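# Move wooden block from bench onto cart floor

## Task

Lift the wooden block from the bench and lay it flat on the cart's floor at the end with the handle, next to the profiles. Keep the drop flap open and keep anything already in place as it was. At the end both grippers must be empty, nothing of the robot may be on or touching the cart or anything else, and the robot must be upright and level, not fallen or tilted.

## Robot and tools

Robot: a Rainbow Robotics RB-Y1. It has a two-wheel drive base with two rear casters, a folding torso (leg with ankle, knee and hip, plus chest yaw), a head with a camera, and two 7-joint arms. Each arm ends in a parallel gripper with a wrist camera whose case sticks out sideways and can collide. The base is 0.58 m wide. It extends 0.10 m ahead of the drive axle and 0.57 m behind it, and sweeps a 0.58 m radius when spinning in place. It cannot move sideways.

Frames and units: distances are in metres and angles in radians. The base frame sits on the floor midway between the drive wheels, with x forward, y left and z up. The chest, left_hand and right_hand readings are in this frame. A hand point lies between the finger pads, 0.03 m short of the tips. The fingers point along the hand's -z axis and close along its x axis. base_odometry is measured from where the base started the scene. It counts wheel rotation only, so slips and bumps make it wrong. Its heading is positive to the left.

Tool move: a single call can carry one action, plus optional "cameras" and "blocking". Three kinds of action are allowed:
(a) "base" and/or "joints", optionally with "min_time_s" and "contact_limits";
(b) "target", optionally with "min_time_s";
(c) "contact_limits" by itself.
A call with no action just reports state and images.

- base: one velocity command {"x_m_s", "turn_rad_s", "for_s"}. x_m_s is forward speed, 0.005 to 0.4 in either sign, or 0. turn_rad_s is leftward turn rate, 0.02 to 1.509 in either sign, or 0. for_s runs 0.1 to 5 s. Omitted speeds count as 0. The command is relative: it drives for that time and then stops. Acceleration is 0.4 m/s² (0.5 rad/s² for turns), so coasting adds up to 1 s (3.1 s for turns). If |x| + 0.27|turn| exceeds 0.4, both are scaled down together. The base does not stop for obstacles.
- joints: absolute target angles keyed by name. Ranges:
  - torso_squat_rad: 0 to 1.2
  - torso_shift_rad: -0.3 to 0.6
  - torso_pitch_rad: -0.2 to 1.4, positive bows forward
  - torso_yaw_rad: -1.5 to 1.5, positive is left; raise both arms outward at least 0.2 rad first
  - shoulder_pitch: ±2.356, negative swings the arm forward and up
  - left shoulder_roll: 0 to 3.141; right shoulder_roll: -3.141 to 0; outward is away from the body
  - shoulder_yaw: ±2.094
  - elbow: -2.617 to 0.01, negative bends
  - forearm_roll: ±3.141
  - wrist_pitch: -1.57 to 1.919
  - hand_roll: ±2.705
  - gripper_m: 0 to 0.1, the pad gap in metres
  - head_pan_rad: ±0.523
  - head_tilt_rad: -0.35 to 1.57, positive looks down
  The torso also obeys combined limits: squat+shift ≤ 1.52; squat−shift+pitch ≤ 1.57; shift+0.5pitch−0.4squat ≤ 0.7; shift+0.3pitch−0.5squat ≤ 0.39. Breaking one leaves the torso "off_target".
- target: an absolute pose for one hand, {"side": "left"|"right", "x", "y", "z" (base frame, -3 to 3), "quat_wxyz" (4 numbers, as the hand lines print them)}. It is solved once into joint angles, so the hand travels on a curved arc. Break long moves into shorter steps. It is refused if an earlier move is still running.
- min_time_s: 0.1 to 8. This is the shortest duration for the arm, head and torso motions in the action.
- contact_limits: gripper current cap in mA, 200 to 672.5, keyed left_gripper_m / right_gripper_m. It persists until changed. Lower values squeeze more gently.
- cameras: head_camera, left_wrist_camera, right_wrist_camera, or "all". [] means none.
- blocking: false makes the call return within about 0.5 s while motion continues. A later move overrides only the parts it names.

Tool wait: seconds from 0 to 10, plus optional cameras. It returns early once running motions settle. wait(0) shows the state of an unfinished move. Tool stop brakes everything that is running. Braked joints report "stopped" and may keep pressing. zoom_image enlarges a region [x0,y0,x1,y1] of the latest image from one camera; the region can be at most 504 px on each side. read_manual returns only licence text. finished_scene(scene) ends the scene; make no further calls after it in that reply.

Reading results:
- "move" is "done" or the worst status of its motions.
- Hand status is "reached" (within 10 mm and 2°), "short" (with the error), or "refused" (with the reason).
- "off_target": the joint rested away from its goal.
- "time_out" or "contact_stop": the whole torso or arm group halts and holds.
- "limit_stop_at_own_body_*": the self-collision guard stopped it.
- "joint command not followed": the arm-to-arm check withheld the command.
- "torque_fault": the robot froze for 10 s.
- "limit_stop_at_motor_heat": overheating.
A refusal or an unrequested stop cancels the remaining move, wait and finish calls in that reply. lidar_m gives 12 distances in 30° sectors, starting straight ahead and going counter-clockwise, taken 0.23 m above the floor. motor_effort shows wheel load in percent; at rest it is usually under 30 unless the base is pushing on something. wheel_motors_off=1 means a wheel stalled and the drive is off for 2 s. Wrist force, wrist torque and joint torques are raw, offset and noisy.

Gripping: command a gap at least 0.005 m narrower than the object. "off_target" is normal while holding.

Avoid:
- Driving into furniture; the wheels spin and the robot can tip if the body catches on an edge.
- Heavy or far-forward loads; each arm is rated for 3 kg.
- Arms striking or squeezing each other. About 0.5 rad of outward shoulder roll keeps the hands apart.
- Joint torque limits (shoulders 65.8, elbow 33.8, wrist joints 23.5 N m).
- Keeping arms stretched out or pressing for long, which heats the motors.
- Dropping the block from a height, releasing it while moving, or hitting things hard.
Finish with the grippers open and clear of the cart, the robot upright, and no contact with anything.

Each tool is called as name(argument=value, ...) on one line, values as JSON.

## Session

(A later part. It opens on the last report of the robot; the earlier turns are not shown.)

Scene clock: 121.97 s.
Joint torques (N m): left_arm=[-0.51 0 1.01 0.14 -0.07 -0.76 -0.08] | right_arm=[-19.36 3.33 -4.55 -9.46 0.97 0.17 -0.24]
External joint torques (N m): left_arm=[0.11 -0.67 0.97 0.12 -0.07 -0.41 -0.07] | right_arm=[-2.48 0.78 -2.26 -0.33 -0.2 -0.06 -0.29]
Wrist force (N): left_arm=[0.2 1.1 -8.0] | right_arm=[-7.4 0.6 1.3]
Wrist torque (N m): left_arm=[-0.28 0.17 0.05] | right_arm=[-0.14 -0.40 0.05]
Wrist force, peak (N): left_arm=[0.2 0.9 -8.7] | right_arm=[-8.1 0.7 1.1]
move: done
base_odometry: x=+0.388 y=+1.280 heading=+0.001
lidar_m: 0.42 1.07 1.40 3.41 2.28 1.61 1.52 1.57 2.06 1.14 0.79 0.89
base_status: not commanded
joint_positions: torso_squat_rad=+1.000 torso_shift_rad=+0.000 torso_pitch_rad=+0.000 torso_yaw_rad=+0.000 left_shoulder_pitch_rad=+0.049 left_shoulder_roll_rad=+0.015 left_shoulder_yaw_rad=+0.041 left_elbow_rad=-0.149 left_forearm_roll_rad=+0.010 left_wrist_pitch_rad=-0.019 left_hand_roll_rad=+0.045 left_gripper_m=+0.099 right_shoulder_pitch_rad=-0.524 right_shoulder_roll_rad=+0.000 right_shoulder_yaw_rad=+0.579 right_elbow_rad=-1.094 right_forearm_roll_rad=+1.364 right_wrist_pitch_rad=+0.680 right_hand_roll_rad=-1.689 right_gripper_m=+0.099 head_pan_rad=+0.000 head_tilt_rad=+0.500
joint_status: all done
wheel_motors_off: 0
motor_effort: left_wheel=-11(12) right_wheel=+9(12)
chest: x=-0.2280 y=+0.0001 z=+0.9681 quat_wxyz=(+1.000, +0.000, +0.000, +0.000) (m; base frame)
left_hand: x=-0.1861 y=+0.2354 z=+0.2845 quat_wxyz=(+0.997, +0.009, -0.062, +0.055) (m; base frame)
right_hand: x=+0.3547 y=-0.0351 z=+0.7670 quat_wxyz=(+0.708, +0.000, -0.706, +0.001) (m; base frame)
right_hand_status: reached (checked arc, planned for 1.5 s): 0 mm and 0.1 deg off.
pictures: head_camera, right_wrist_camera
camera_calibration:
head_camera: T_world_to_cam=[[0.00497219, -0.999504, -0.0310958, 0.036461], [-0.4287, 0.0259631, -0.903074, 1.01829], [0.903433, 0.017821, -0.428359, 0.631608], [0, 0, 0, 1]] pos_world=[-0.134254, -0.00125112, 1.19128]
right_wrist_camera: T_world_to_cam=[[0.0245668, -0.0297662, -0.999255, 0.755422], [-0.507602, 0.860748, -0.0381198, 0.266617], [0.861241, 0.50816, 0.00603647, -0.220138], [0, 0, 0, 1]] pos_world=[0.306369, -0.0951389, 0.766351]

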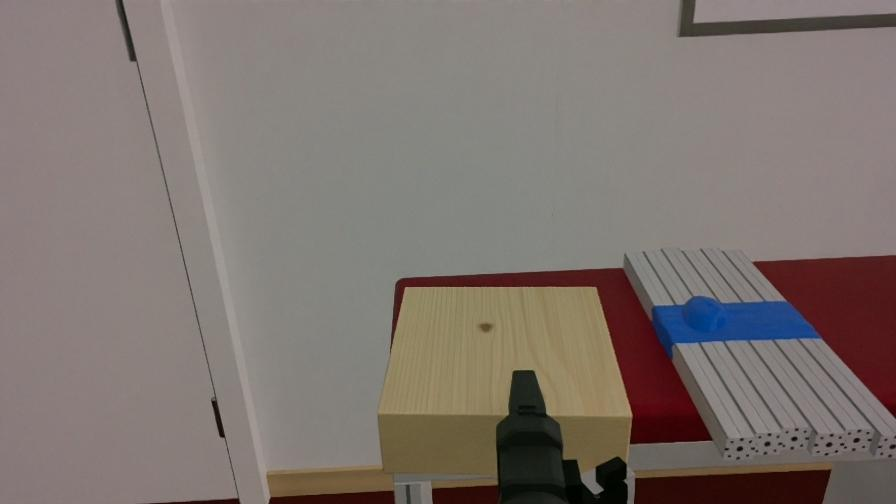

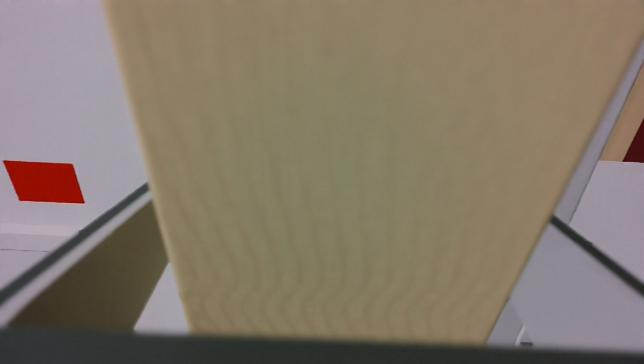

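move(joints={"right_gripper_m": 0.05}, cameras=["head_camera", "right_wrist_camera"])

Scene clock: 124.03 s.
Joint torques (N m): left_arm=[-0.5 -0.07 0.8 0.07 -0.04 -0.61 0] | right_arm=[-19.72 3.25 -4.58 -10.11 1.19 0.17 -0.19]
External joint torques (N m): left_arm=[0.12 -0.73 0.76 0.05 -0.04 -0.26 0] | right_arm=[-2.84 0.7 -2.29 -0.99 0.01 -0.05 -0.24]
Wrist force (N): left_arm=[0.1 1.3 -7.5] | right_arm=[-8.7 0.6 -0.1]
Wrist torque (N m): left_arm=[-0.31 0.11 0.07] | right_arm=[-0.14 -0.70 -0.15]
Wrist force, peak (N): left_arm=[0.6 1.6 -8.4] | right_arm=[-9.4 1.2 0.3]
move: off_target
base_odometry: x=+0.388 y=+1.280 heading=+0.001
lidar_m: 0.42 1.06 1.40 3.41 2.29 1.60 1.51 1.58 2.07 1.14 0.78 0.89
base_status: not commanded
joint_positions: torso_squat_rad=+1.000 torso_shift_rad=+0.000 torso_pitch_rad=+0.000 torso_yaw_rad=+0.000 left_shoulder_pitch_rad=+0.049 left_shoulder_roll_rad=+0.015 left_shoulder_yaw_rad=+0.041 left_elbow_rad=-0.149 left_forearm_roll_rad=+0.010 left_wrist_pitch_rad=-0.019 left_hand_roll_rad=+0.045 left_gripper_m=+0.099 right_shoulder_pitch_rad=-0.524 right_shoulder_roll_rad=+0.000 right_shoulder_yaw_rad=+0.579 right_elbow_rad=-1.094 right_forearm_roll_rad=+1.364 right_wrist_pitch_rad=+0.680 right_hand_roll_rad=-1.689 right_gripper_m=+0.074 head_pan_rad=+0.000 head_tilt_rad=+0.500
joint_status: right_gripper_m off_target (ended at +0.074, target +0.050)
wheel_motors_off: 0
motor_effort: left_wheel=-11(12) right_wheel=+10(12)
chest: x=-0.2280 y=+0.0001 z=+0.9681 quat_wxyz=(+1.000, +0.000, +0.000, +0.000) (m; base frame)
left_hand: x=-0.1861 y=+0.2354 z=+0.2845 quat_wxyz=(+0.997, +0.009, -0.062, +0.055) (m; base frame)
right_hand: x=+0.3547 y=-0.0352 z=+0.7669 quat_wxyz=(+0.708, +0.000, -0.706, +0.001) (m; base frame)
pictures: head_camera, right_wrist_camera
camera_calibration:
head_camera: T_world_to_cam=[[0.00497219, -0.999504, -0.0310958, 0.036461], [-0.4287, 0.0259631, -0.903074, 1.01829], [0.903433, 0.017821, -0.428359, 0.631608], [0, 0, 0, 1]] pos_world=[-0.134254, -0.00125112, 1.19128]
right_wrist_camera: T_world_to_cam=[[0.0244803, -0.0298162, -0.999256, 0.755341], [-0.507605, 0.860746, -0.0381189, 0.2667], [0.861242, 0.508161, 0.00593648, -0.220009], [0, 0, 0, 1]] pos_world=[0.306368, -0.0952391, 0.766251]

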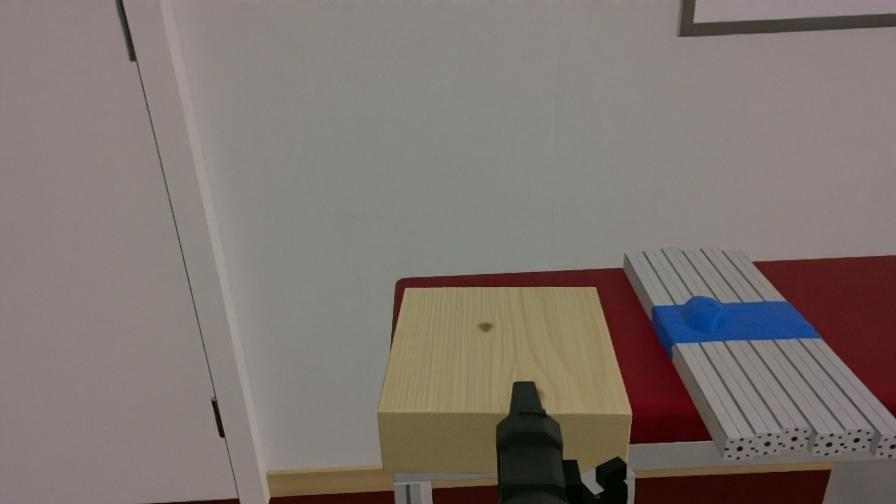

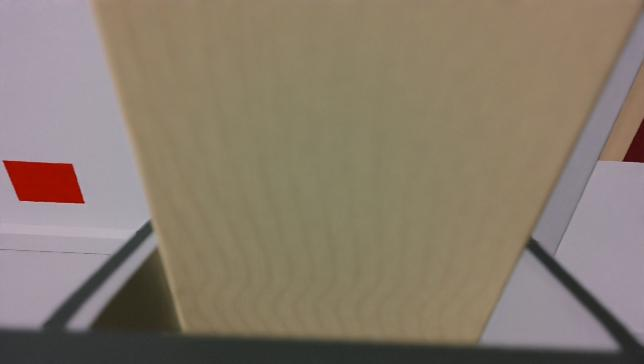

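move(target={"side": "right", "x": 0.372, "y": -0.035, "z": 0.82, "quat_wxyz": [0.7934, 0, -0.6088, 0]}, min_time_s=1.5)

move(target={"side": "right", "x": 0.395, "y": -0.035, "z": 0.868, "quat_wxyz": [0.866, 0, -0.5, 0]}, min_time_s=1.5, cameras=["head_camera", "right_wrist_camera"])

Scene clock: 129.07 s.
Joint torques (N m): left_arm=[-0.58 -0.41 1.01 0.14 -0.03 -0.67 -0.07] | right_arm=[-23.92 2.49 -3.16 -13.72 2.14 -2.62 0.67]
External joint torques (N m): left_arm=[0.04 -1.08 0.97 0.12 -0.03 -0.32 -0.06] | right_arm=[-5.47 1.33 -0.46 -4.52 0.9 -1.51 0.62]
Wrist force (N): left_arm=[0.2 0.9 -7.5] | right_arm=[-14.8 0.7 -5.4]
Wrist torque (N m): left_arm=[-0.29 0.15 0.07] | right_arm=[-0.60 -0.42 -0.59]
Wrist force, peak (N): left_arm=[-0.3 1.2 -9.1] | right_arm=[-26.3 0.2 1.0]
move: done
base_odometry: x=+0.388 y=+1.280 heading=+0.001
lidar_m: 0.43 1.07 1.39 3.40 2.29 1.60 1.51 1.58 2.07 1.13 0.80 0.90
base_status: not commanded
joint_positions: torso_squat_rad=+1.000 torso_shift_rad=+0.000 torso_pitch_rad=+0.000 torso_yaw_rad=+0.000 left_shoulder_pitch_rad=+0.049 left_shoulder_roll_rad=+0.015 left_shoulder_yaw_rad=+0.041 left_elbow_rad=-0.149 left_forearm_roll_rad=+0.010 left_wrist_pitch_rad=-0.019 left_hand_roll_rad=+0.045 left_gripper_m=+0.099 right_shoulder_pitch_rad=-0.634 right_shoulder_roll_rad=-0.017 right_shoulder_yaw_rad=+0.457 right_elbow_rad=-1.360 right_forearm_roll_rad=+0.596 right_wrist_pitch_rad=+0.873 right_hand_roll_rad=-0.920 right_gripper_m=+0.075 head_pan_rad=+0.000 head_tilt_rad=+0.500
joint_status: all done
wheel_motors_off: 0
motor_effort: left_wheel=-11(12) right_wheel=+13(14)
chest: x=-0.2279 y=+0.0001 z=+0.9681 quat_wxyz=(+1.000, +0.000, +0.000, +0.000) (m; base frame)
left_hand: x=-0.1861 y=+0.2354 z=+0.2845 quat_wxyz=(+0.997, +0.009, -0.062, +0.055) (m; base frame)
right_hand: x=+0.3717 y=-0.0352 z=+0.8187 quat_wxyz=(+0.793, +0.000, -0.609, +0.000) (m; base frame)
right_hand_status: reached (checked arc, planned for 1.5 s): 1 mm and 0.1 deg off.
pictures: none

Scene clock: 130.90 s.
Joint torques (N m): left_arm=[-0.68 -0.4 1 0.07 -0.06 -0.64 0.02] | right_arm=[-18.21 3.18 -2.64 -4.79 -1.7 2.57 1.3]
External joint torques (N m): left_arm=[-0.05 -1.06 0.96 0.05 -0.06 -0.28 0.02] | right_arm=[3.13 5.25 -0.07 3.9 -2.75 3.92 1.26]
Wrist force (N): left_arm=[-0.1 1.8 -7.6] | right_arm=[2.3 -0.2 -6.4]
Wrist torque (N m): left_arm=[-0.35 0.10 0.08] | right_arm=[-0.39 -3.74 -1.39]
Wrist force, peak (N): left_arm=[-0.4 1.2 -8.4] | right_arm=[-17.4 0.5 -8.3]
move: done
base_odometry: x=+0.388 y=+1.280 heading=+0.001
lidar_m: 0.41 1.07 1.40 3.41 2.28 1.61 1.51 1.57 2.07 1.14 0.79 0.88
base_status: not commanded
joint_positions: torso_squat_rad=+1.000 torso_shift_rad=+0.000 torso_pitch_rad=+0.000 torso_yaw_rad=+0.000 left_shoulder_pitch_rad=+0.049 left_shoulder_roll_rad=+0.015 left_shoulder_yaw_rad=+0.041 left_elbow_rad=-0.149 left_forearm_roll_rad=+0.010 left_wrist_pitch_rad=-0.019 left_hand_roll_rad=+0.045 left_gripper_m=+0.099 right_shoulder_pitch_rad=-0.927 right_shoulder_roll_rad=-0.011 right_shoulder_yaw_rad=+0.277 right_elbow_rad=-1.266 right_forearm_roll_rad=+0.215 right_wrist_pitch_rad=+1.175 right_hand_roll_rad=-0.620 right_gripper_m=+0.074 head_pan_rad=+0.000 head_tilt_rad=+0.500
joint_status: all done
wheel_motors_off: 0
motor_effort: left_wheel=-11(12) right_wheel=+12(14)
chest: x=-0.2280 y=+0.0001 z=+0.9681 quat_wxyz=(+1.000, +0.000, +0.000, +0.000) (m; base frame)
left_hand: x=-0.1861 y=+0.2354 z=+0.2845 quat_wxyz=(+0.997, +0.009, -0.062, +0.055) (m; base frame)
right_hand: x=+0.3950 y=-0.0353 z=+0.8695 quat_wxyz=(+0.865, +0.000, -0.502, +0.000) (m; base frame)
right_hand_status: reached (checked arc, planned for 1.5 s): 2 mm and 0.3 deg off.
pictures: head_camera, right_wrist_camera
camera_calibration:
head_camera: T_world_to_cam=[[0.00497313, -0.999504, -0.0310939, 0.0364588], [-0.4287, 0.025961, -0.903074, 1.01829], [0.903433, 0.0178211, -0.428358, 0.631608], [0, 0, 0, 1]] pos_world=[-0.134254, -0.00125113, 1.19128]
right_wrist_camera: T_world_to_cam=[[-0.472945, -0.0286234, -0.880627, 0.950266], [-0.459006, 0.86114, 0.218522, 0.0487897], [0.752088, 0.507562, -0.42041, 0.158647], [0, 0, 0, 1]] pos_world=[0.352502, -0.0953381, 0.892864]

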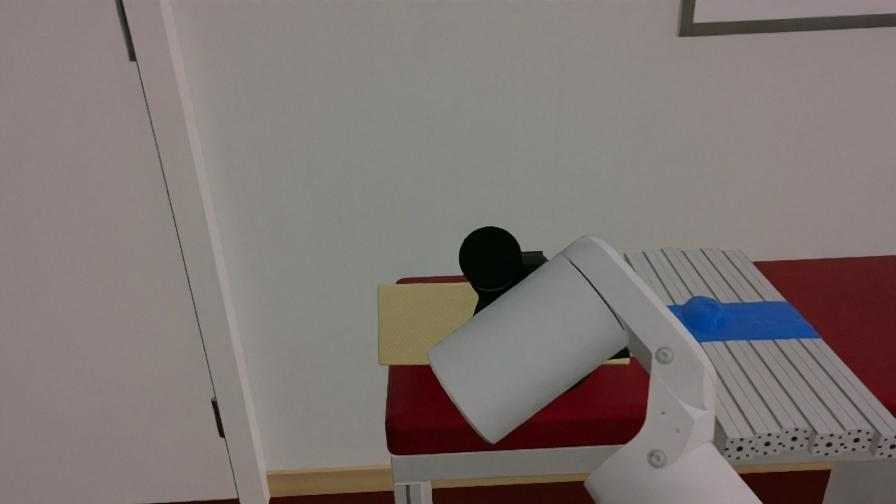

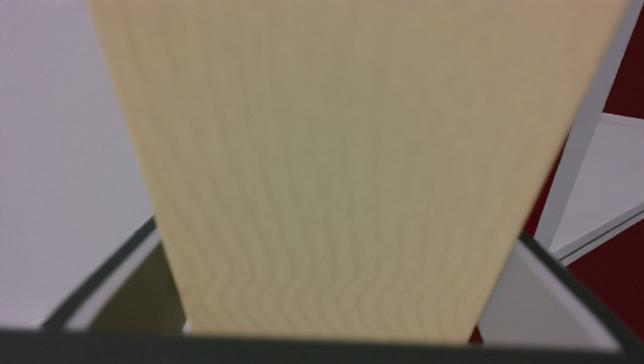

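move(target={"side": "right", "x": 0.39, "y": -0.05, "z": 0.94, "quat_wxyz": [0.9063, 0, -0.4226, 0]}, min_time_s=2, cameras=["head_camera", "right_wrist_camera"])

Scene clock: 134.17 s.
Joint torques (N m): left_arm=[-0.45 -0.19 0.64 0.02 -0.18 -0.66 0.02] | right_arm=[-37.93 -8.3 -5.38 -16.94 2.43 -5.54 0.02]
External joint torques (N m): left_arm=[0.16 -0.86 0.6 0 -0.18 -0.31 0.03] | right_arm=[-15.15 -3.22 -3.17 -8.94 1.61 -4.23 -0.02]
Wrist force (N): left_arm=[0.6 1.6 -7.8] | right_arm=[-17.6 2.2 -14.8]
Wrist torque (N m): left_arm=[-0.33 0.23 0.10] | right_arm=[-0.45 1.38 0.14]
Wrist force, peak (N): left_arm=[-0.1 2.0 -8.5] | right_arm=[-20.3 1.4 -13.1]
move: done
base_odometry: x=+0.388 y=+1.280 heading=+0.001
lidar_m: 0.42 1.08 1.39 3.43 2.29 1.61 1.50 1.58 2.08 1.14 0.79 0.91
base_status: not commanded
joint_positions: torso_squat_rad=+1.000 torso_shift_rad=+0.000 torso_pitch_rad=+0.001 torso_yaw_rad=+0.000 left_shoulder_pitch_rad=+0.049 left_shoulder_roll_rad=+0.015 left_shoulder_yaw_rad=+0.041 left_elbow_rad=-0.149 left_forearm_roll_rad=+0.010 left_wrist_pitch_rad=-0.019 left_hand_roll_rad=+0.045 left_gripper_m=+0.099 right_shoulder_pitch_rad=-1.177 right_shoulder_roll_rad=-0.047 right_shoulder_yaw_rad=+0.115 right_elbow_rad=-1.196 right_forearm_roll_rad=+0.037 right_wrist_pitch_rad=+1.475 right_hand_roll_rad=-0.467 right_gripper_m=+0.074 head_pan_rad=+0.000 head_tilt_rad=+0.500
joint_status: all done
wheel_motors_off: 0
motor_effort: left_wheel=-11(11) right_wheel=+11(13)
chest: x=-0.2277 y=+0.0001 z=+0.9682 quat_wxyz=(+1.000, +0.000, +0.000, +0.000) (m; base frame)
left_hand: x=-0.1862 y=+0.2354 z=+0.2845 quat_wxyz=(+0.997, +0.009, -0.061, +0.055) (m; base frame)
right_hand: x=+0.3896 y=-0.0503 z=+0.9365 quat_wxyz=(+0.908, +0.000, -0.419, +0.000) (m; base frame)
right_hand_status: reached (checked arc, planned for 2.0 s): 4 mm and 0.4 deg off.
pictures: head_camera, right_wrist_camera
camera_calibration:
head_camera: T_world_to_cam=[[0.00495554, -0.999504, -0.0310951, 0.0364565], [-0.429185, 0.02596, -0.902843, 1.01808], [0.903203, 0.0178196, -0.428844, 0.631886], [0, 0, 0, 1]] pos_world=[-0.133955, -0.00125113, 1.19128]
right_wrist_camera: T_world_to_cam=[[-0.627572, -0.0292069, -0.77801, 0.970399], [-0.410177, 0.861769, 0.298513, -0.0493192], [0.661746, 0.50646, -0.552802, 0.357559], [0, 0, 0, 1]] pos_world=[0.352153, -0.110245, 0.967362]

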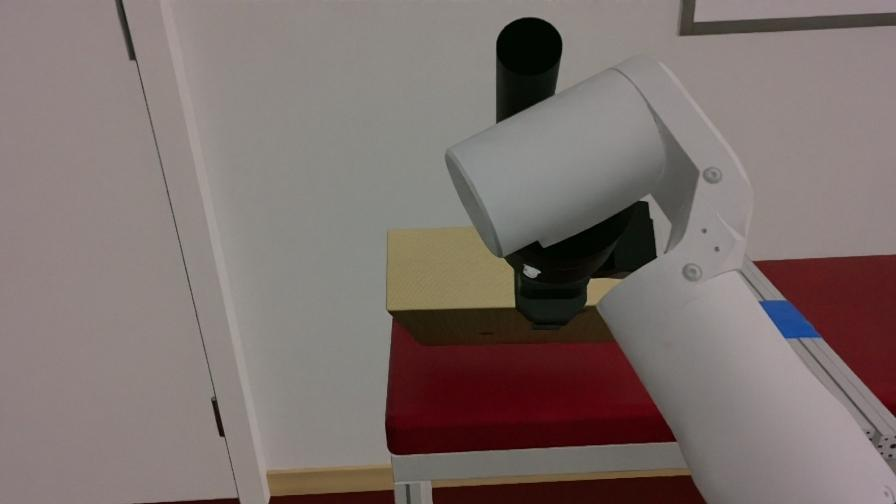

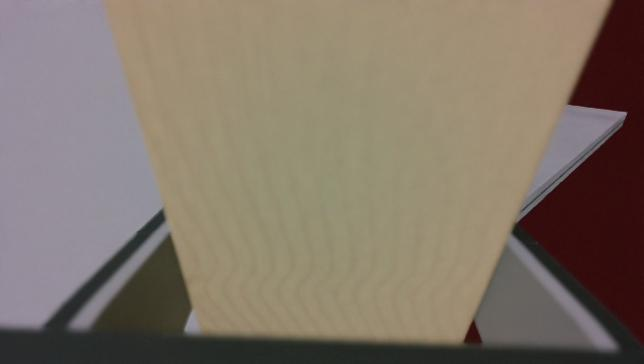

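move(base={"x_m_s": -0.25, "for_s": 1.8})

move(target={"side": "right", "x": 0.25, "y": -0.16, "z": 0.93, "quat_wxyz": [0.9063, 0, -0.4226, 0]}, min_time_s=2, cameras=["head_camera"])

Scene clock: 140.37 s.
Joint torques (N m): left_arm=[-1.12 -0.58 0.71 0.09 -0.06 -0.62 0.02] | right_arm=[-36.64 -7.97 -4.56 -17.57 2.59 -5.61 0.06]
External joint torques (N m): left_arm=[-0.52 -1.24 0.67 0.07 -0.06 -0.27 0.02] | right_arm=[-13.86 -2.87 -2.35 -9.57 1.77 -4.3 0.02]
Wrist force (N): left_arm=[-0.3 1.5 -7.6] | right_arm=[-18.0 1.2 -14.4]
Wrist torque (N m): left_arm=[-0.31 0.09 0.06] | right_arm=[-0.57 1.29 0.14]
Wrist force, peak (N): left_arm=[0.3 2.2 -8.6] | right_arm=[-18.7 2.4 -15.4]
move: done
base_odometry: x=-0.062 y=+1.280 heading=-0.001
lidar_m: 0.88 1.51 1.97 4.35 1.63 1.13 1.07 1.12 1.46 3.46 1.32 1.12
base_status: done (sent for 1.8 of 1.8 s)
joint_positions: torso_squat_rad=+1.000 torso_shift_rad=+0.000 torso_pitch_rad=+0.001 torso_yaw_rad=+0.000 left_shoulder_pitch_rad=+0.049 left_shoulder_roll_rad=+0.015 left_shoulder_yaw_rad=+0.041 left_elbow_rad=-0.149 left_forearm_roll_rad=+0.010 left_wrist_pitch_rad=-0.019 left_hand_roll_rad=+0.045 left_gripper_m=+0.099 right_shoulder_pitch_rad=-1.177 right_shoulder_roll_rad=-0.047 right_shoulder_yaw_rad=+0.115 right_elbow_rad=-1.196 right_forearm_roll_rad=+0.037 right_wrist_pitch_rad=+1.475 right_hand_roll_rad=-0.467 right_gripper_m=+0.074 head_pan_rad=+0.000 head_tilt_rad=+0.500
joint_status: not commanded
wheel_motors_off: 0
motor_effort: left_wheel=-15(30) right_wheel=+15(44)
chest: x=-0.2277 y=+0.0001 z=+0.9682 quat_wxyz=(+1.000, +0.000, +0.000, +0.000) (m; base frame)
left_hand: x=-0.1864 y=+0.2354 z=+0.2845 quat_wxyz=(+0.997, +0.009, -0.061, +0.055) (m; base frame)
right_hand: x=+0.3897 y=-0.0503 z=+0.9366 quat_wxyz=(+0.908, +0.000, -0.420, +0.000) (m; base frame)
pictures: none

Scene clock: 142.80 s.
Joint torques (N m): left_arm=[-1.35 -0.29 0.65 0.12 -0.07 -0.53 0.02] | right_arm=[-27.16 -5.1 -5.01 -12.96 2.47 -5.86 -0.06]
External joint torques (N m): left_arm=[-0.75 -0.95 0.61 0.09 -0.07 -0.18 0.03] | right_arm=[-10.54 -1.11 -1.55 -7.94 1.76 -4.51 -0.1]
Wrist force (N): left_arm=[0.4 1.3 -7.7] | right_arm=[-18.0 2.4 -13.9]
Wrist torque (N m): left_arm=[-0.33 0.17 0.10] | right_arm=[-0.34 1.35 0.10]
Wrist force, peak (N): left_arm=[-0.3 0.9 -8.6] | right_arm=[-21.3 -0.1 -14.3]
move: done
base_odometry: x=-0.062 y=+1.280 heading=-0.001
lidar_m: 0.87 1.50 1.98 4.34 1.60 1.13 1.07 1.11 1.48 3.47 1.31 1.12
base_status: not commanded
joint_positions: torso_squat_rad=+1.000 torso_shift_rad=+0.000 torso_pitch_rad=+0.001 torso_yaw_rad=+0.000 left_shoulder_pitch_rad=+0.049 left_shoulder_roll_rad=+0.015 left_shoulder_yaw_rad=+0.041 left_elbow_rad=-0.149 left_forearm_roll_rad=+0.010 left_wrist_pitch_rad=-0.019 left_hand_roll_rad=+0.045 left_gripper_m=+0.099 right_shoulder_pitch_rad=-0.694 right_shoulder_roll_rad=-0.280 right_shoulder_yaw_rad=+0.134 right_elbow_rad=-2.158 right_forearm_roll_rad=-0.134 right_wrist_pitch_rad=+1.920 right_hand_roll_rad=-0.437 right_gripper_m=+0.074 head_pan_rad=+0.000 head_tilt_rad=+0.500
joint_status: all done
wheel_motors_off: 0
motor_effort: left_wheel=-15(16) right_wheel=+16(18)
chest: x=-0.2277 y=+0.0000 z=+0.9682 quat_wxyz=(+1.000, +0.000, +0.000, +0.000) (m; base frame)
left_hand: x=-0.1864 y=+0.2354 z=+0.2845 quat_wxyz=(+0.997, +0.009, -0.061, +0.055) (m; base frame)
right_hand: x=+0.2498 y=-0.1607 z=+0.9275 quat_wxyz=(+0.905, +0.002, -0.426, +0.001) (m; base frame)
right_hand_status: reached (checked arc, planned for 2.0 s): 3 mm and 0.5 deg off.
pictures: head_camera
camera_calibration:
head_camera: T_world_to_cam=[[0.00499763, -0.9995, -0.0312311, 0.0365237], [-0.429311, 0.0260623, -0.902781, 1.01804], [0.903143, 0.0179196, -0.428966, 0.631935], [0, 0, 0, 1]] pos_world=[-0.133855, -0.00135107, 1.19129]

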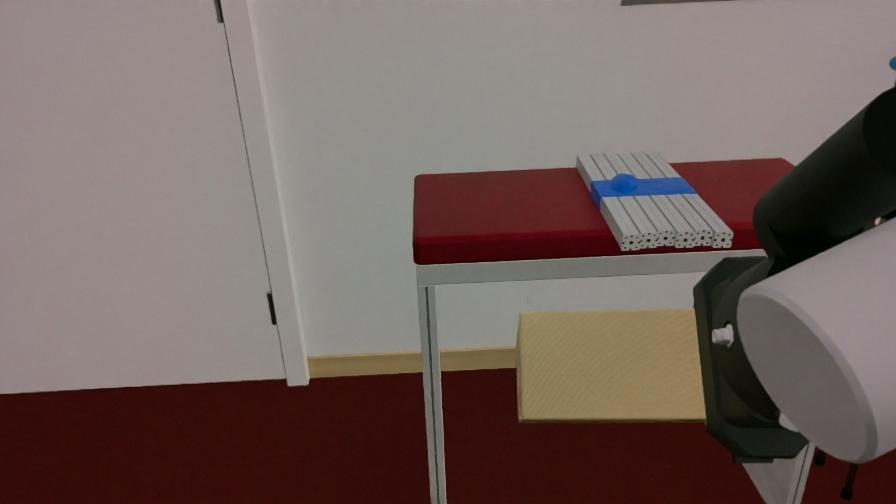

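move(base={"turn_rad_s": -0.8, "for_s": 1.9635})

move(base={"x_m_s": 0.4, "for_s": 3.0})

move(base={"turn_rad_s": 0.8, "for_s": 1.9635}, joints={"head_tilt_rad": 0.8, "head_pan_rad": 0.0, "torso_squat_rad": 0.3}, cameras=["head_camera", "left_wrist_camera"])

Scene clock: 148.17 s.
Joint torques (N m): left_arm=[-1.13 -0.2 0.9 0.12 0.04 -0.6 -0.11] | right_arm=[-27.35 -5.35 -4.94 -12.83 2.41 -5.75 -0.03]
External joint torques (N m): left_arm=[-0.53 -0.86 0.86 0.1 0.03 -0.25 -0.1] | right_arm=[-10.73 -1.36 -1.5 -7.79 1.75 -4.4 -0.07]
Wrist force (N): left_arm=[0.0 1.3 -8.0] | right_arm=[-18.2 2.3 -14.1]
Wrist torque (N m): left_arm=[-0.32 0.10 0.09] | right_arm=[-0.36 1.40 0.13]
Wrist force, peak (N): left_arm=[0.1 1.2 -8.7] | right_arm=[-18.7 1.7 -14.7]
move: done
base_odometry: x=-0.062 y=+1.280 heading=-1.574
lidar_m: 3.34 1.32 1.12 0.89 1.51 1.99 4.34 1.66 1.15 1.07 1.09 1.43
base_status: done (sent for 1.97 of 1.97 s)
joint_positions: torso_squat_rad=+1.000 torso_shift_rad=+0.000 torso_pitch_rad=+0.001 torso_yaw_rad=+0.000 left_shoulder_pitch_rad=+0.049 left_shoulder_roll_rad=+0.015 left_shoulder_yaw_rad=+0.041 left_elbow_rad=-0.149 left_forearm_roll_rad=+0.010 left_wrist_pitch_rad=-0.019 left_hand_roll_rad=+0.045 left_gripper_m=+0.099 right_shoulder_pitch_rad=-0.694 right_shoulder_roll_rad=-0.280 right_shoulder_yaw_rad=+0.134 right_elbow_rad=-2.158 right_forearm_roll_rad=-0.134 right_wrist_pitch_rad=+1.920 right_hand_roll_rad=-0.437 right_gripper_m=+0.074 head_pan_rad=+0.000 head_tilt_rad=+0.500
joint_status: not commanded
wheel_motors_off: 0
motor_effort: left_wheel=+17(52) right_wheel=+5(50)
chest: x=-0.2277 y=+0.0000 z=+0.9682 quat_wxyz=(+1.000, +0.000, +0.000, +0.000) (m; base frame)
left_hand: x=-0.1864 y=+0.2354 z=+0.2845 quat_wxyz=(+0.997, +0.009, -0.061, +0.055) (m; base frame)
right_hand: x=+0.2498 y=-0.1607 z=+0.9275 quat_wxyz=(+0.905, +0.002, -0.426, +0.001) (m; base frame)
pictures: none

Scene clock: 152.50 s.
Joint torques (N m): left_arm=[-0.51 -0.12 0.72 0.13 -0.02 -0.52 0.08] | right_arm=[-27.17 -4.95 -5.1 -12.62 2.36 -5.77 0.02]
External joint torques (N m): left_arm=[0.09 -0.79 0.68 0.11 -0.03 -0.17 0.09] | right_arm=[-10.56 -0.96 -1.66 -7.58 1.69 -4.42 -0.02]
Wrist force (N): left_arm=[0.2 1.8 -7.6] | right_arm=[-18.6 2.2 -14.9]
Wrist torque (N m): left_arm=[-0.39 0.14 0.08] | right_arm=[-0.47 1.31 0.16]
Wrist force, peak (N): left_arm=[0.4 0.9 -8.6] | right_arm=[-18.9 -0.1 -15.1]
move: done
base_odometry: x=-0.066 y=+0.080 heading=-1.573
lidar_m: 3.09 1.15 0.79 0.74 1.05 1.55 4.94 1.53 1.07 1.00 1.00 1.31
base_status: done (sent for 3 of 3 s)
joint_positions: torso_squat_rad=+1.000 torso_shift_rad=+0.000 torso_pitch_rad=+0.001 torso_yaw_rad=+0.000 left_shoulder_pitch_rad=+0.049 left_shoulder_roll_rad=+0.015 left_shoulder_yaw_rad=+0.041 left_elbow_rad=-0.149 left_forearm_roll_rad=+0.010 left_wrist_pitch_rad=-0.019 left_hand_roll_rad=+0.045 left_gripper_m=+0.099 right_shoulder_pitch_rad=-0.694 right_shoulder_roll_rad=-0.280 right_shoulder_yaw_rad=+0.134 right_elbow_rad=-2.158 right_forearm_roll_rad=-0.134 right_wrist_pitch_rad=+1.920 right_hand_roll_rad=-0.437 right_gripper_m=+0.074 head_pan_rad=+0.000 head_tilt_rad=+0.500
joint_status: not commanded
wheel_motors_off: 0
motor_effort: left_wheel=+2(51) right_wheel=-2(42)
chest: x=-0.2277 y=+0.0000 z=+0.9682 quat_wxyz=(+1.000, +0.000, +0.000, +0.000) (m; base frame)
left_hand: x=-0.1862 y=+0.2354 z=+0.2845 quat_wxyz=(+0.997, +0.009, -0.061, +0.055) (m; base frame)
right_hand: x=+0.2498 y=-0.1607 z=+0.9275 quat_wxyz=(+0.905, +0.002, -0.426, +0.001) (m; base frame)
pictures: none

Scene clock: 156.40 s.
Joint torques (N m): left_arm=[-0.65 -0.54 0.81 0.09 -0.1 -0.63 -0.1] | right_arm=[-27.25 -5.58 -5.28 -12.51 2.39 -5.89 0.05]
External joint torques (N m): left_arm=[-0.04 -1.22 0.77 0.06 -0.11 -0.28 -0.1] | right_arm=[-10.63 -1.6 -1.84 -7.46 1.72 -4.53 0.01]
Wrist force (N): left_arm=[-0.5 1.4 -7.5] | right_arm=[-18.6 1.8 -13.8]
Wrist torque (N m): left_arm=[-0.28 0.11 0.06] | right_arm=[-0.44 1.32 0.15]
Wrist force, peak (N): left_arm=[0.4 1.2 -9.0] | right_arm=[-19.5 1.6 -14.7]
move: done
base_odometry: x=-0.066 y=+0.080 heading=-0.001
lidar_m: 0.74 1.07 1.55 4.87 1.49 1.04 0.98 1.02 1.34 3.21 1.13 0.79
base_status: done (sent for 1.97 of 1.97 s)
joint_positions: torso_squat_rad=+0.300 torso_shift_rad=+0.000 torso_pitch_rad=+0.001 torso_yaw_rad=+0.000 left_shoulder_pitch_rad=+0.049 left_shoulder_roll_rad=+0.015 left_shoulder_yaw_rad=+0.041 left_elbow_rad=-0.149 left_forearm_roll_rad=+0.010 left_wrist_pitch_rad=-0.019 left_hand_roll_rad=+0.045 left_gripper_m=+0.099 right_shoulder_pitch_rad=-0.694 right_shoulder_roll_rad=-0.280 right_shoulder_yaw_rad=+0.134 right_elbow_rad=-2.158 right_forearm_roll_rad=-0.134 right_wrist_pitch_rad=+1.920 right_hand_roll_rad=-0.437 right_gripper_m=+0.074 head_pan_rad=+0.000 head_tilt_rad=+0.800
joint_status: all done
wheel_motors_off: 0
motor_effort: left_wheel=+5(45) right_wheel=+19(41)
chest: x=-0.2276 y=+0.0000 z=+1.2587 quat_wxyz=(+1.000, +0.000, +0.000, +0.000) (m; base frame)
left_hand: x=-0.1862 y=+0.2354 z=+0.5750 quat_wxyz=(+0.997, +0.009, -0.061, +0.055) (m; base frame)
right_hand: x=+0.2499 y=-0.1607 z=+1.2180 quat_wxyz=(+0.905, +0.002, -0.426, +0.001) (m; base frame)
pictures: head_camera, left_wrist_camera
camera_calibration:
head_camera: T_world_to_cam=[[-0.00452617, -0.999497, -0.0313847, 0.0438674], [-0.676919, 0.0261634, -0.735592, 0.985589], [0.736044, 0.0179155, -0.676697, 1.08341], [0, 0, 0, 1]] pos_world=[-0.130074, -0.00135076, 1.45951]
left_wrist_camera: T_world_to_cam=[[0.984138, 0.135535, 0.114466, 0.085006], [0.0703086, -0.890372, 0.449771, -0.00685204], [0.162877, -0.434588, -0.885779, 0.714489], [0, 0, 0, 1]] pos_world=[-0.19955, 0.292886, 0.626231]

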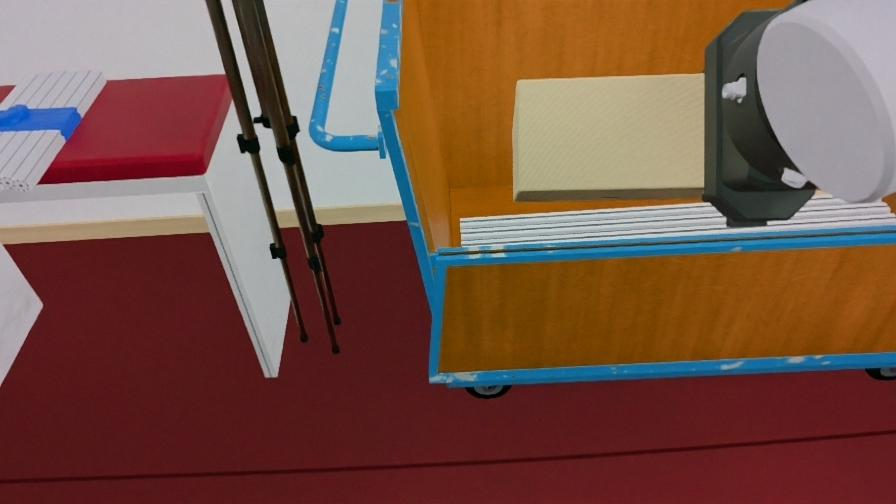

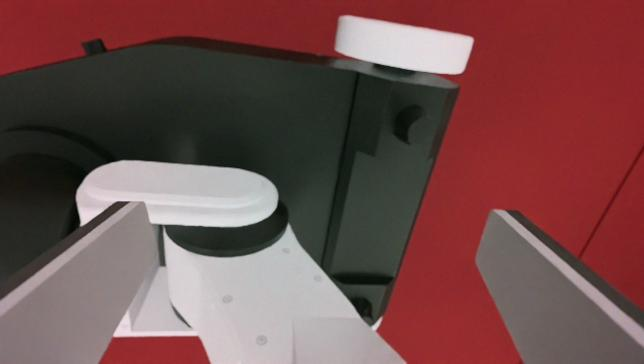

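move(base={"x_m_s": 0.2, "for_s": 2.5}, joints={"head_tilt_rad": 1.0, "head_pan_rad": 0.2, "torso_squat_rad": 0.1}, cameras=["head_camera"])

Scene clock: 163.77 s.
Joint torques (N m): left_arm=[-0.26 -0.09 0.67 0.16 -0.11 -0.49 -0.06] | right_arm=[-27.17 -4.74 -5.39 -12.66 2.48 -5.72 0.05]
External joint torques (N m): left_arm=[0.34 -0.76 0.63 0.13 -0.12 -0.14 -0.05] | right_arm=[-10.55 -0.76 -1.95 -7.61 1.82 -4.37 0.02]
Wrist force (N): left_arm=[0.4 1.0 -7.8] | right_arm=[-18.3 2.0 -13.7]
Wrist torque (N m): left_arm=[-0.25 0.15 0.09] | right_arm=[-0.36 1.31 0.14]
Wrist force, peak (N): left_arm=[-0.4 1.0 -8.6] | right_arm=[-19.4 2.0 -14.2]
move: done
base_odometry: x=+0.434 y=+0.080 heading=+0.000
lidar_m: 0.24 0.26 0.67 3.51 2.25 1.56 1.47 1.54 2.02 1.19 0.38 0.27
base_status: done (sent for 2.5 of 2.5 s)
joint_positions: torso_squat_rad=+0.100 torso_shift_rad=+0.000 torso_pitch_rad=+0.001 torso_yaw_rad=+0.000 left_shoulder_pitch_rad=+0.049 left_shoulder_roll_rad=+0.015 left_shoulder_yaw_rad=+0.041 left_elbow_rad=-0.149 left_forearm_roll_rad=+0.010 left_wrist_pitch_rad=-0.019 left_hand_roll_rad=+0.045 left_gripper_m=+0.099 right_shoulder_pitch_rad=-0.694 right_shoulder_roll_rad=-0.280 right_shoulder_yaw_rad=+0.134 right_elbow_rad=-2.158 right_forearm_roll_rad=-0.134 right_wrist_pitch_rad=+1.920 right_hand_roll_rad=-0.437 right_gripper_m=+0.074 head_pan_rad=+0.200 head_tilt_rad=+1.000
joint_status: all done
wheel_motors_off: 0
motor_effort: left_wheel=+11(43) right_wheel=-11(47)
chest: x=-0.2276 y=+0.0000 z=+1.2864 quat_wxyz=(+1.000, +0.000, +0.000, +0.000) (m; base frame)
left_hand: x=-0.1862 y=+0.2354 z=+0.6028 quat_wxyz=(+0.997, +0.009, -0.061, +0.055) (m; base frame)
right_hand: x=+0.2500 y=-0.1607 z=+1.2457 quat_wxyz=(+0.905, +0.002, -0.426, +0.001) (m; base frame)
pictures: head_camera
camera_calibration:
head_camera: T_world_to_cam=[[0.188165, -0.981677, -0.0300692, 0.0823887], [-0.798675, -0.135126, -0.586395, 0.759194], [0.571587, 0.134355, -0.809467, 1.2658], [0, 0, 0, 1]] pos_world=[-0.132668, 0.0134002, 1.47229]

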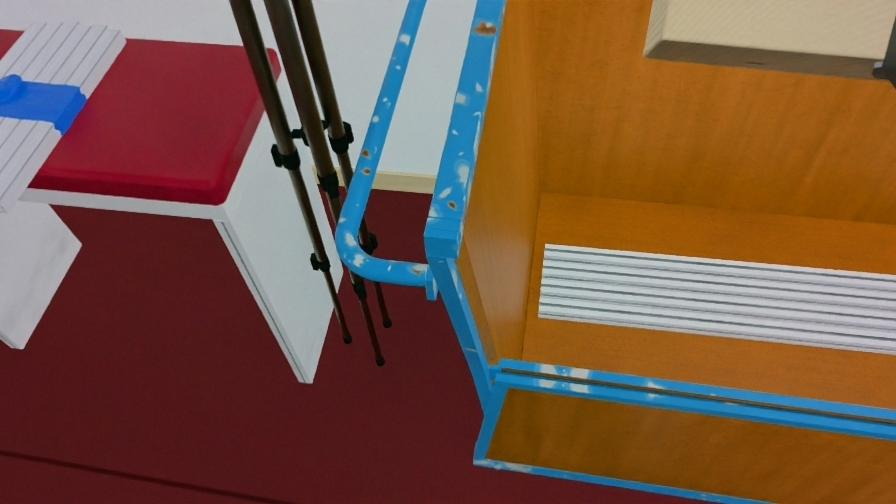

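move(target={"side": "right", "x": 0.33, "y": -0.06, "z": 1.05, "quat_wxyz": [0.9063, 0, -0.4226, 0]}, min_time_s=2)

move(joints={"head_tilt_rad": 0.8, "head_pan_rad": 0.0}, cameras=["head_camera", "right_wrist_camera"])

zoom_image(camera="head_camera", region=[300, 100, 800, 450])

Scene clock: 187.00 s.
Joint torques (N m): left_arm=[-0.05 -0.35 0.92 0.13 -0.11 -0.56 -0.01] | right_arm=[-28.78 0.76 -4.68 -18 3.95 -4.73 -0.38]
External joint torques (N m): left_arm=[0.55 -1.01 0.88 0.1 -0.12 -0.21 -0.01] | right_arm=[-10.49 0.74 -1.31 -9.24 2.89 -3.55 -0.42]
Wrist force (N): left_arm=[0.3 1.4 -8.0] | right_arm=[-17.8 1.8 -14.3]
Wrist torque (N m): left_arm=[-0.33 0.21 0.07] | right_arm=[-0.47 1.37 0.31]
Wrist force, peak (N): left_arm=[0.1 1.7 -8.5] | right_arm=[-19.1 3.0 -14.7]
move: done
base_odometry: x=+0.434 y=+0.080 heading=+0.000
lidar_m: 0.24 0.26 0.67 3.52 2.23 1.55 1.48 1.53 2.02 1.19 0.38 0.26
base_status: not commanded
joint_positions: torso_squat_rad=+0.100 torso_shift_rad=+0.000 torso_pitch_rad=+0.001 torso_yaw_rad=+0.000 left_shoulder_pitch_rad=+0.049 left_shoulder_roll_rad=+0.015 left_shoulder_yaw_rad=+0.041 left_elbow_rad=-0.149 left_forearm_roll_rad=+0.010 left_wrist_pitch_rad=-0.019 left_hand_roll_rad=+0.045 left_gripper_m=+0.099 right_shoulder_pitch_rad=-0.619 right_shoulder_roll_rad=-0.096 right_shoulder_yaw_rad=+0.463 right_elbow_rad=-1.408 right_forearm_roll_rad=+0.153 right_wrist_pitch_rad=+1.177 right_hand_roll_rad=-0.711 right_gripper_m=+0.074 head_pan_rad=+0.200 head_tilt_rad=+1.000
joint_status: all done
wheel_motors_off: 0
motor_effort: left_wheel=+12(12) right_wheel=-13(13)
chest: x=-0.2276 y=+0.0000 z=+1.2864 quat_wxyz=(+1.000, +0.000, +0.000, +0.000) (m; base frame)
left_hand: x=-0.1862 y=+0.2354 z=+0.6028 quat_wxyz=(+0.997, +0.009, -0.061, +0.055) (m; base frame)
right_hand: x=+0.3287 y=-0.0609 z=+1.0478 quat_wxyz=(+0.907, -0.001, -0.420, +0.000) (m; base frame)
right_hand_status: reached (checked arc, planned for 2.0 s): 3 mm and 0.3 deg off.
pictures: none

Scene clock: 187.73 s.
Joint torques (N m): left_arm=[-0.35 -0.66 0.76 0.06 -0.11 -0.6 0] | right_arm=[-28.77 0.88 -4.66 -17.94 3.98 -4.78 -0.4]
External joint torques (N m): left_arm=[0.26 -1.33 0.72 0.03 -0.11 -0.24 0.01] | right_arm=[-10.49 0.86 -1.29 -9.18 2.92 -3.67 -0.43]
Wrist force (N): left_arm=[-0.2 1.4 -7.3] | right_arm=[-18.0 2.5 -14.3]
Wrist torque (N m): left_arm=[-0.34 0.10 0.10] | right_arm=[-0.42 1.33 0.33]
Wrist force, peak (N): left_arm=[0.1 1.4 -8.6] | right_arm=[-18.6 2.4 -14.3]
move: done
base_odometry: x=+0.434 y=+0.080 heading=+0.000
lidar_m: 0.24 0.25 0.67 3.52 2.24 1.57 1.48 1.52 2.03 1.20 0.39 0.26
base_status: not commanded
joint_positions: torso_squat_rad=+0.100 torso_shift_rad=+0.000 torso_pitch_rad=+0.001 torso_yaw_rad=+0.000 left_shoulder_pitch_rad=+0.049 left_shoulder_roll_rad=+0.015 left_shoulder_yaw_rad=+0.041 left_elbow_rad=-0.149 left_forearm_roll_rad=+0.010 left_wrist_pitch_rad=-0.019 left_hand_roll_rad=+0.045 left_gripper_m=+0.099 right_shoulder_pitch_rad=-0.619 right_shoulder_roll_rad=-0.096 right_shoulder_yaw_rad=+0.463 right_elbow_rad=-1.408 right_forearm_roll_rad=+0.153 right_wrist_pitch_rad=+1.177 right_hand_roll_rad=-0.711 right_gripper_m=+0.074 head_pan_rad=+0.000 head_tilt_rad=+0.800
joint_status: all done
wheel_motors_off: 0
motor_effort: left_wheel=+12(13) right_wheel=-11(13)
chest: x=-0.2276 y=+0.0000 z=+1.2864 quat_wxyz=(+1.000, +0.000, +0.000, +0.000) (m; base frame)
left_hand: x=-0.1862 y=+0.2354 z=+0.6028 quat_wxyz=(+0.997, +0.009, -0.061, +0.055) (m; base frame)
right_hand: x=+0.3287 y=-0.0609 z=+1.0478 quat_wxyz=(+0.907, -0.001, -0.420, +0.000) (m; base frame)
pictures: head_camera, right_wrist_camera
camera_calibration:
head_camera: T_world_to_cam=[[-0.0044561, -0.9995, -0.031312, 0.0447405], [-0.676969, 0.0260612, -0.73555, 1.00597], [0.735998, 0.0179196, -0.676746, 1.10229], [0, 0, 0, 1]] pos_world=[-0.130074, -0.00125108, 1.48731]
right_wrist_camera: T_world_to_cam=[[-0.626319, -0.0290191, -0.779026, 1.01916], [-0.409952, 0.862235, 0.297473, -0.0973123], [0.663071, 0.505677, -0.551931, 0.463398], [0, 0, 0, 1]] pos_world=[0.291161, -0.120849, 1.07866]

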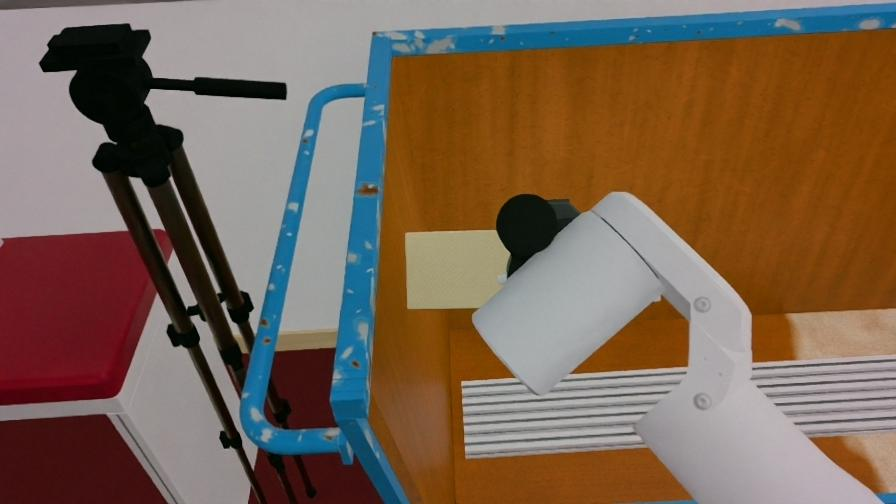

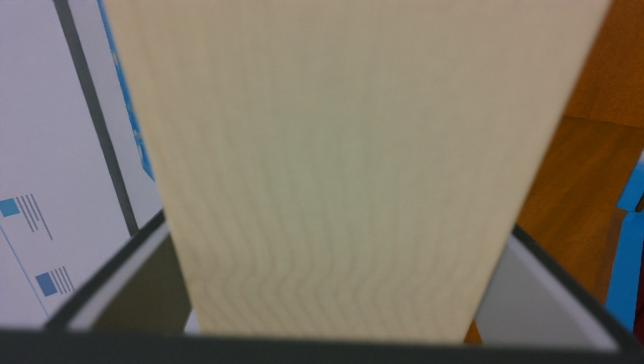

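Scaled by 1.008 from the camera's 896x504 image, which has a finer 1280x720 frame.

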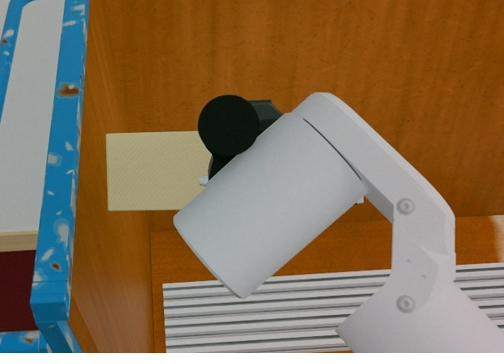

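move(target={"side": "right", "x": 0.25, "y": -0.35, "z": 1.1, "quat_wxyz": [0.9063, 0, -0.4226, 0]}, min_time_s=2)

move(joints={"torso_pitch_rad": 0.4, "torso_squat_rad": 0.2, "head_tilt_rad": 0.8, "head_pan_rad": 0.1}, cameras=["head_camera"])

Scene clock: 221.43 s.
Joint torques (N m): left_arm=[-0.45 -0.13 0.98 0.29 0.01 -0.58 0] | right_arm=[-20.49 -14.23 -14.23 -15.41 1.39 -6.09 -0.1]
External joint torques (N m): left_arm=[0.16 -0.81 0.94 0.27 0.01 -0.23 0.01] | right_arm=[-8.44 -3.14 -7.09 -8.41 0.8 -4.68 -0.14]
Wrist force (N): left_arm=[0.1 2.0 -7.9] | right_arm=[-18.4 2.2 -14.9]
Wrist torque (N m): left_arm=[-0.36 0.12 0.06] | right_arm=[-0.50 1.28 0.14]
Wrist force, peak (N): left_arm=[-0.2 1.3 -8.8] | right_arm=[-18.0 1.2 -16.3]
move: done
base_odometry: x=+0.434 y=+0.080 heading=+0.000
lidar_m: 0.25 0.26 0.68 3.53 2.24 1.57 1.48 1.54 2.02 1.20 0.38 0.26
base_status: not commanded
joint_positions: torso_squat_rad=+0.100 torso_shift_rad=+0.000 torso_pitch_rad=+0.001 torso_yaw_rad=+0.000 left_shoulder_pitch_rad=+0.049 left_shoulder_roll_rad=+0.015 left_shoulder_yaw_rad=+0.041 left_elbow_rad=-0.149 left_forearm_roll_rad=+0.010 left_wrist_pitch_rad=-0.019 left_hand_roll_rad=+0.045 left_gripper_m=+0.099 right_shoulder_pitch_rad=-0.123 right_shoulder_roll_rad=-0.706 right_shoulder_yaw_rad=-0.030 right_elbow_rad=-1.959 right_forearm_roll_rad=-0.535 right_wrist_pitch_rad=+1.158 right_hand_roll_rad=-0.294 right_gripper_m=+0.074 head_pan_rad=+0.000 head_tilt_rad=+0.800
joint_status: all done
wheel_motors_off: 0
motor_effort: left_wheel=+11(13) right_wheel=-10(13)
chest: x=-0.2276 y=-0.0001 z=+1.2864 quat_wxyz=(+1.000, +0.000, +0.000, +0.000) (m; base frame)
left_hand: x=-0.1862 y=+0.2355 z=+0.6028 quat_wxyz=(+0.997, +0.009, -0.061, +0.055) (m; base frame)
right_hand: x=+0.2493 y=-0.3499 z=+1.0980 quat_wxyz=(+0.907, -0.001, -0.421, -0.002) (m; base frame)
right_hand_status: reached (checked arc, planned for 2.0 s): 2 mm and 0.4 deg off.
pictures: none

Scene clock: 223.57 s.
Joint torques (N m): left_arm=[8.69 -0.18 0.73 4.47 -0.05 0.27 0.03] | right_arm=[-13.43 -13.26 -13.11 -14.49 1.18 -3.69 -0.08]
External joint torques (N m): left_arm=[-1.49 -0.98 0.59 0.24 -0.05 -0.18 0.01] | right_arm=[-8.1 -2.77 -6.42 -7.33 0.71 -2.83 -0.1]
Wrist force (N): left_arm=[2.9 0.5 -7.6] | right_arm=[-10.5 2.2 -19.6]
Wrist torque (N m): left_arm=[-0.22 0.31 0.06] | right_arm=[-0.47 0.80 0.02]
Wrist force, peak (N): left_arm=[1.6 0.9 -8.3] | right_arm=[-11.9 2.2 -20.9]
move: done
base_odometry: x=+0.434 y=+0.080 heading=+0.000
lidar_m: 0.25 0.26 0.67 3.52 2.25 1.56 1.48 1.53 2.02 1.20 0.38 0.26
base_status: not commanded
joint_positions: torso_squat_rad=+0.200 torso_shift_rad=+0.000 torso_pitch_rad=+0.401 torso_yaw_rad=+0.000 left_shoulder_pitch_rad=+0.049 left_shoulder_roll_rad=+0.015 left_shoulder_yaw_rad=+0.041 left_elbow_rad=-0.149 left_forearm_roll_rad=+0.010 left_wrist_pitch_rad=-0.019 left_hand_roll_rad=+0.045 left_gripper_m=+0.099 right_shoulder_pitch_rad=-0.123 right_shoulder_roll_rad=-0.706 right_shoulder_yaw_rad=-0.030 right_elbow_rad=-1.959 right_forearm_roll_rad=-0.535 right_wrist_pitch_rad=+1.157 right_hand_roll_rad=-0.294 right_gripper_m=+0.074 head_pan_rad=+0.100 head_tilt_rad=+0.800
joint_status: all done
wheel_motors_off: 0
motor_effort: left_wheel=+11(13) right_wheel=-12(12)
chest: x=-0.1071 y=-0.0001 z=+1.2515 quat_wxyz=(+0.980, +0.000, +0.199, +0.000) (m; base frame)
left_hand: x=-0.3353 y=+0.2355 z=+0.6057 quat_wxyz=(+0.989, +0.019, +0.138, +0.052) (m; base frame)
right_hand: x=+0.2590 y=-0.3498 z=+0.8924 quat_wxyz=(+0.973, -0.002, -0.232, -0.001) (m; base frame)
pictures: head_camera
camera_calibration:
head_camera: T_world_to_cam=[[0.0755738, -0.994943, -0.0661643, 0.0939898], [-0.909213, -0.0415136, -0.414257, 0.634796], [0.409415, 0.0914644, -0.907752, 1.24419], [0, 0, 0, 1]] pos_world=[0.060673, 0.00606845, 1.3986]

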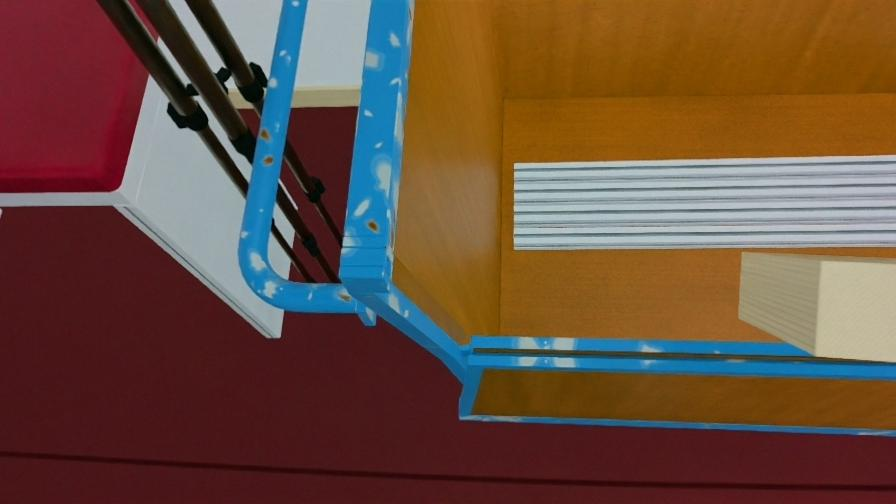

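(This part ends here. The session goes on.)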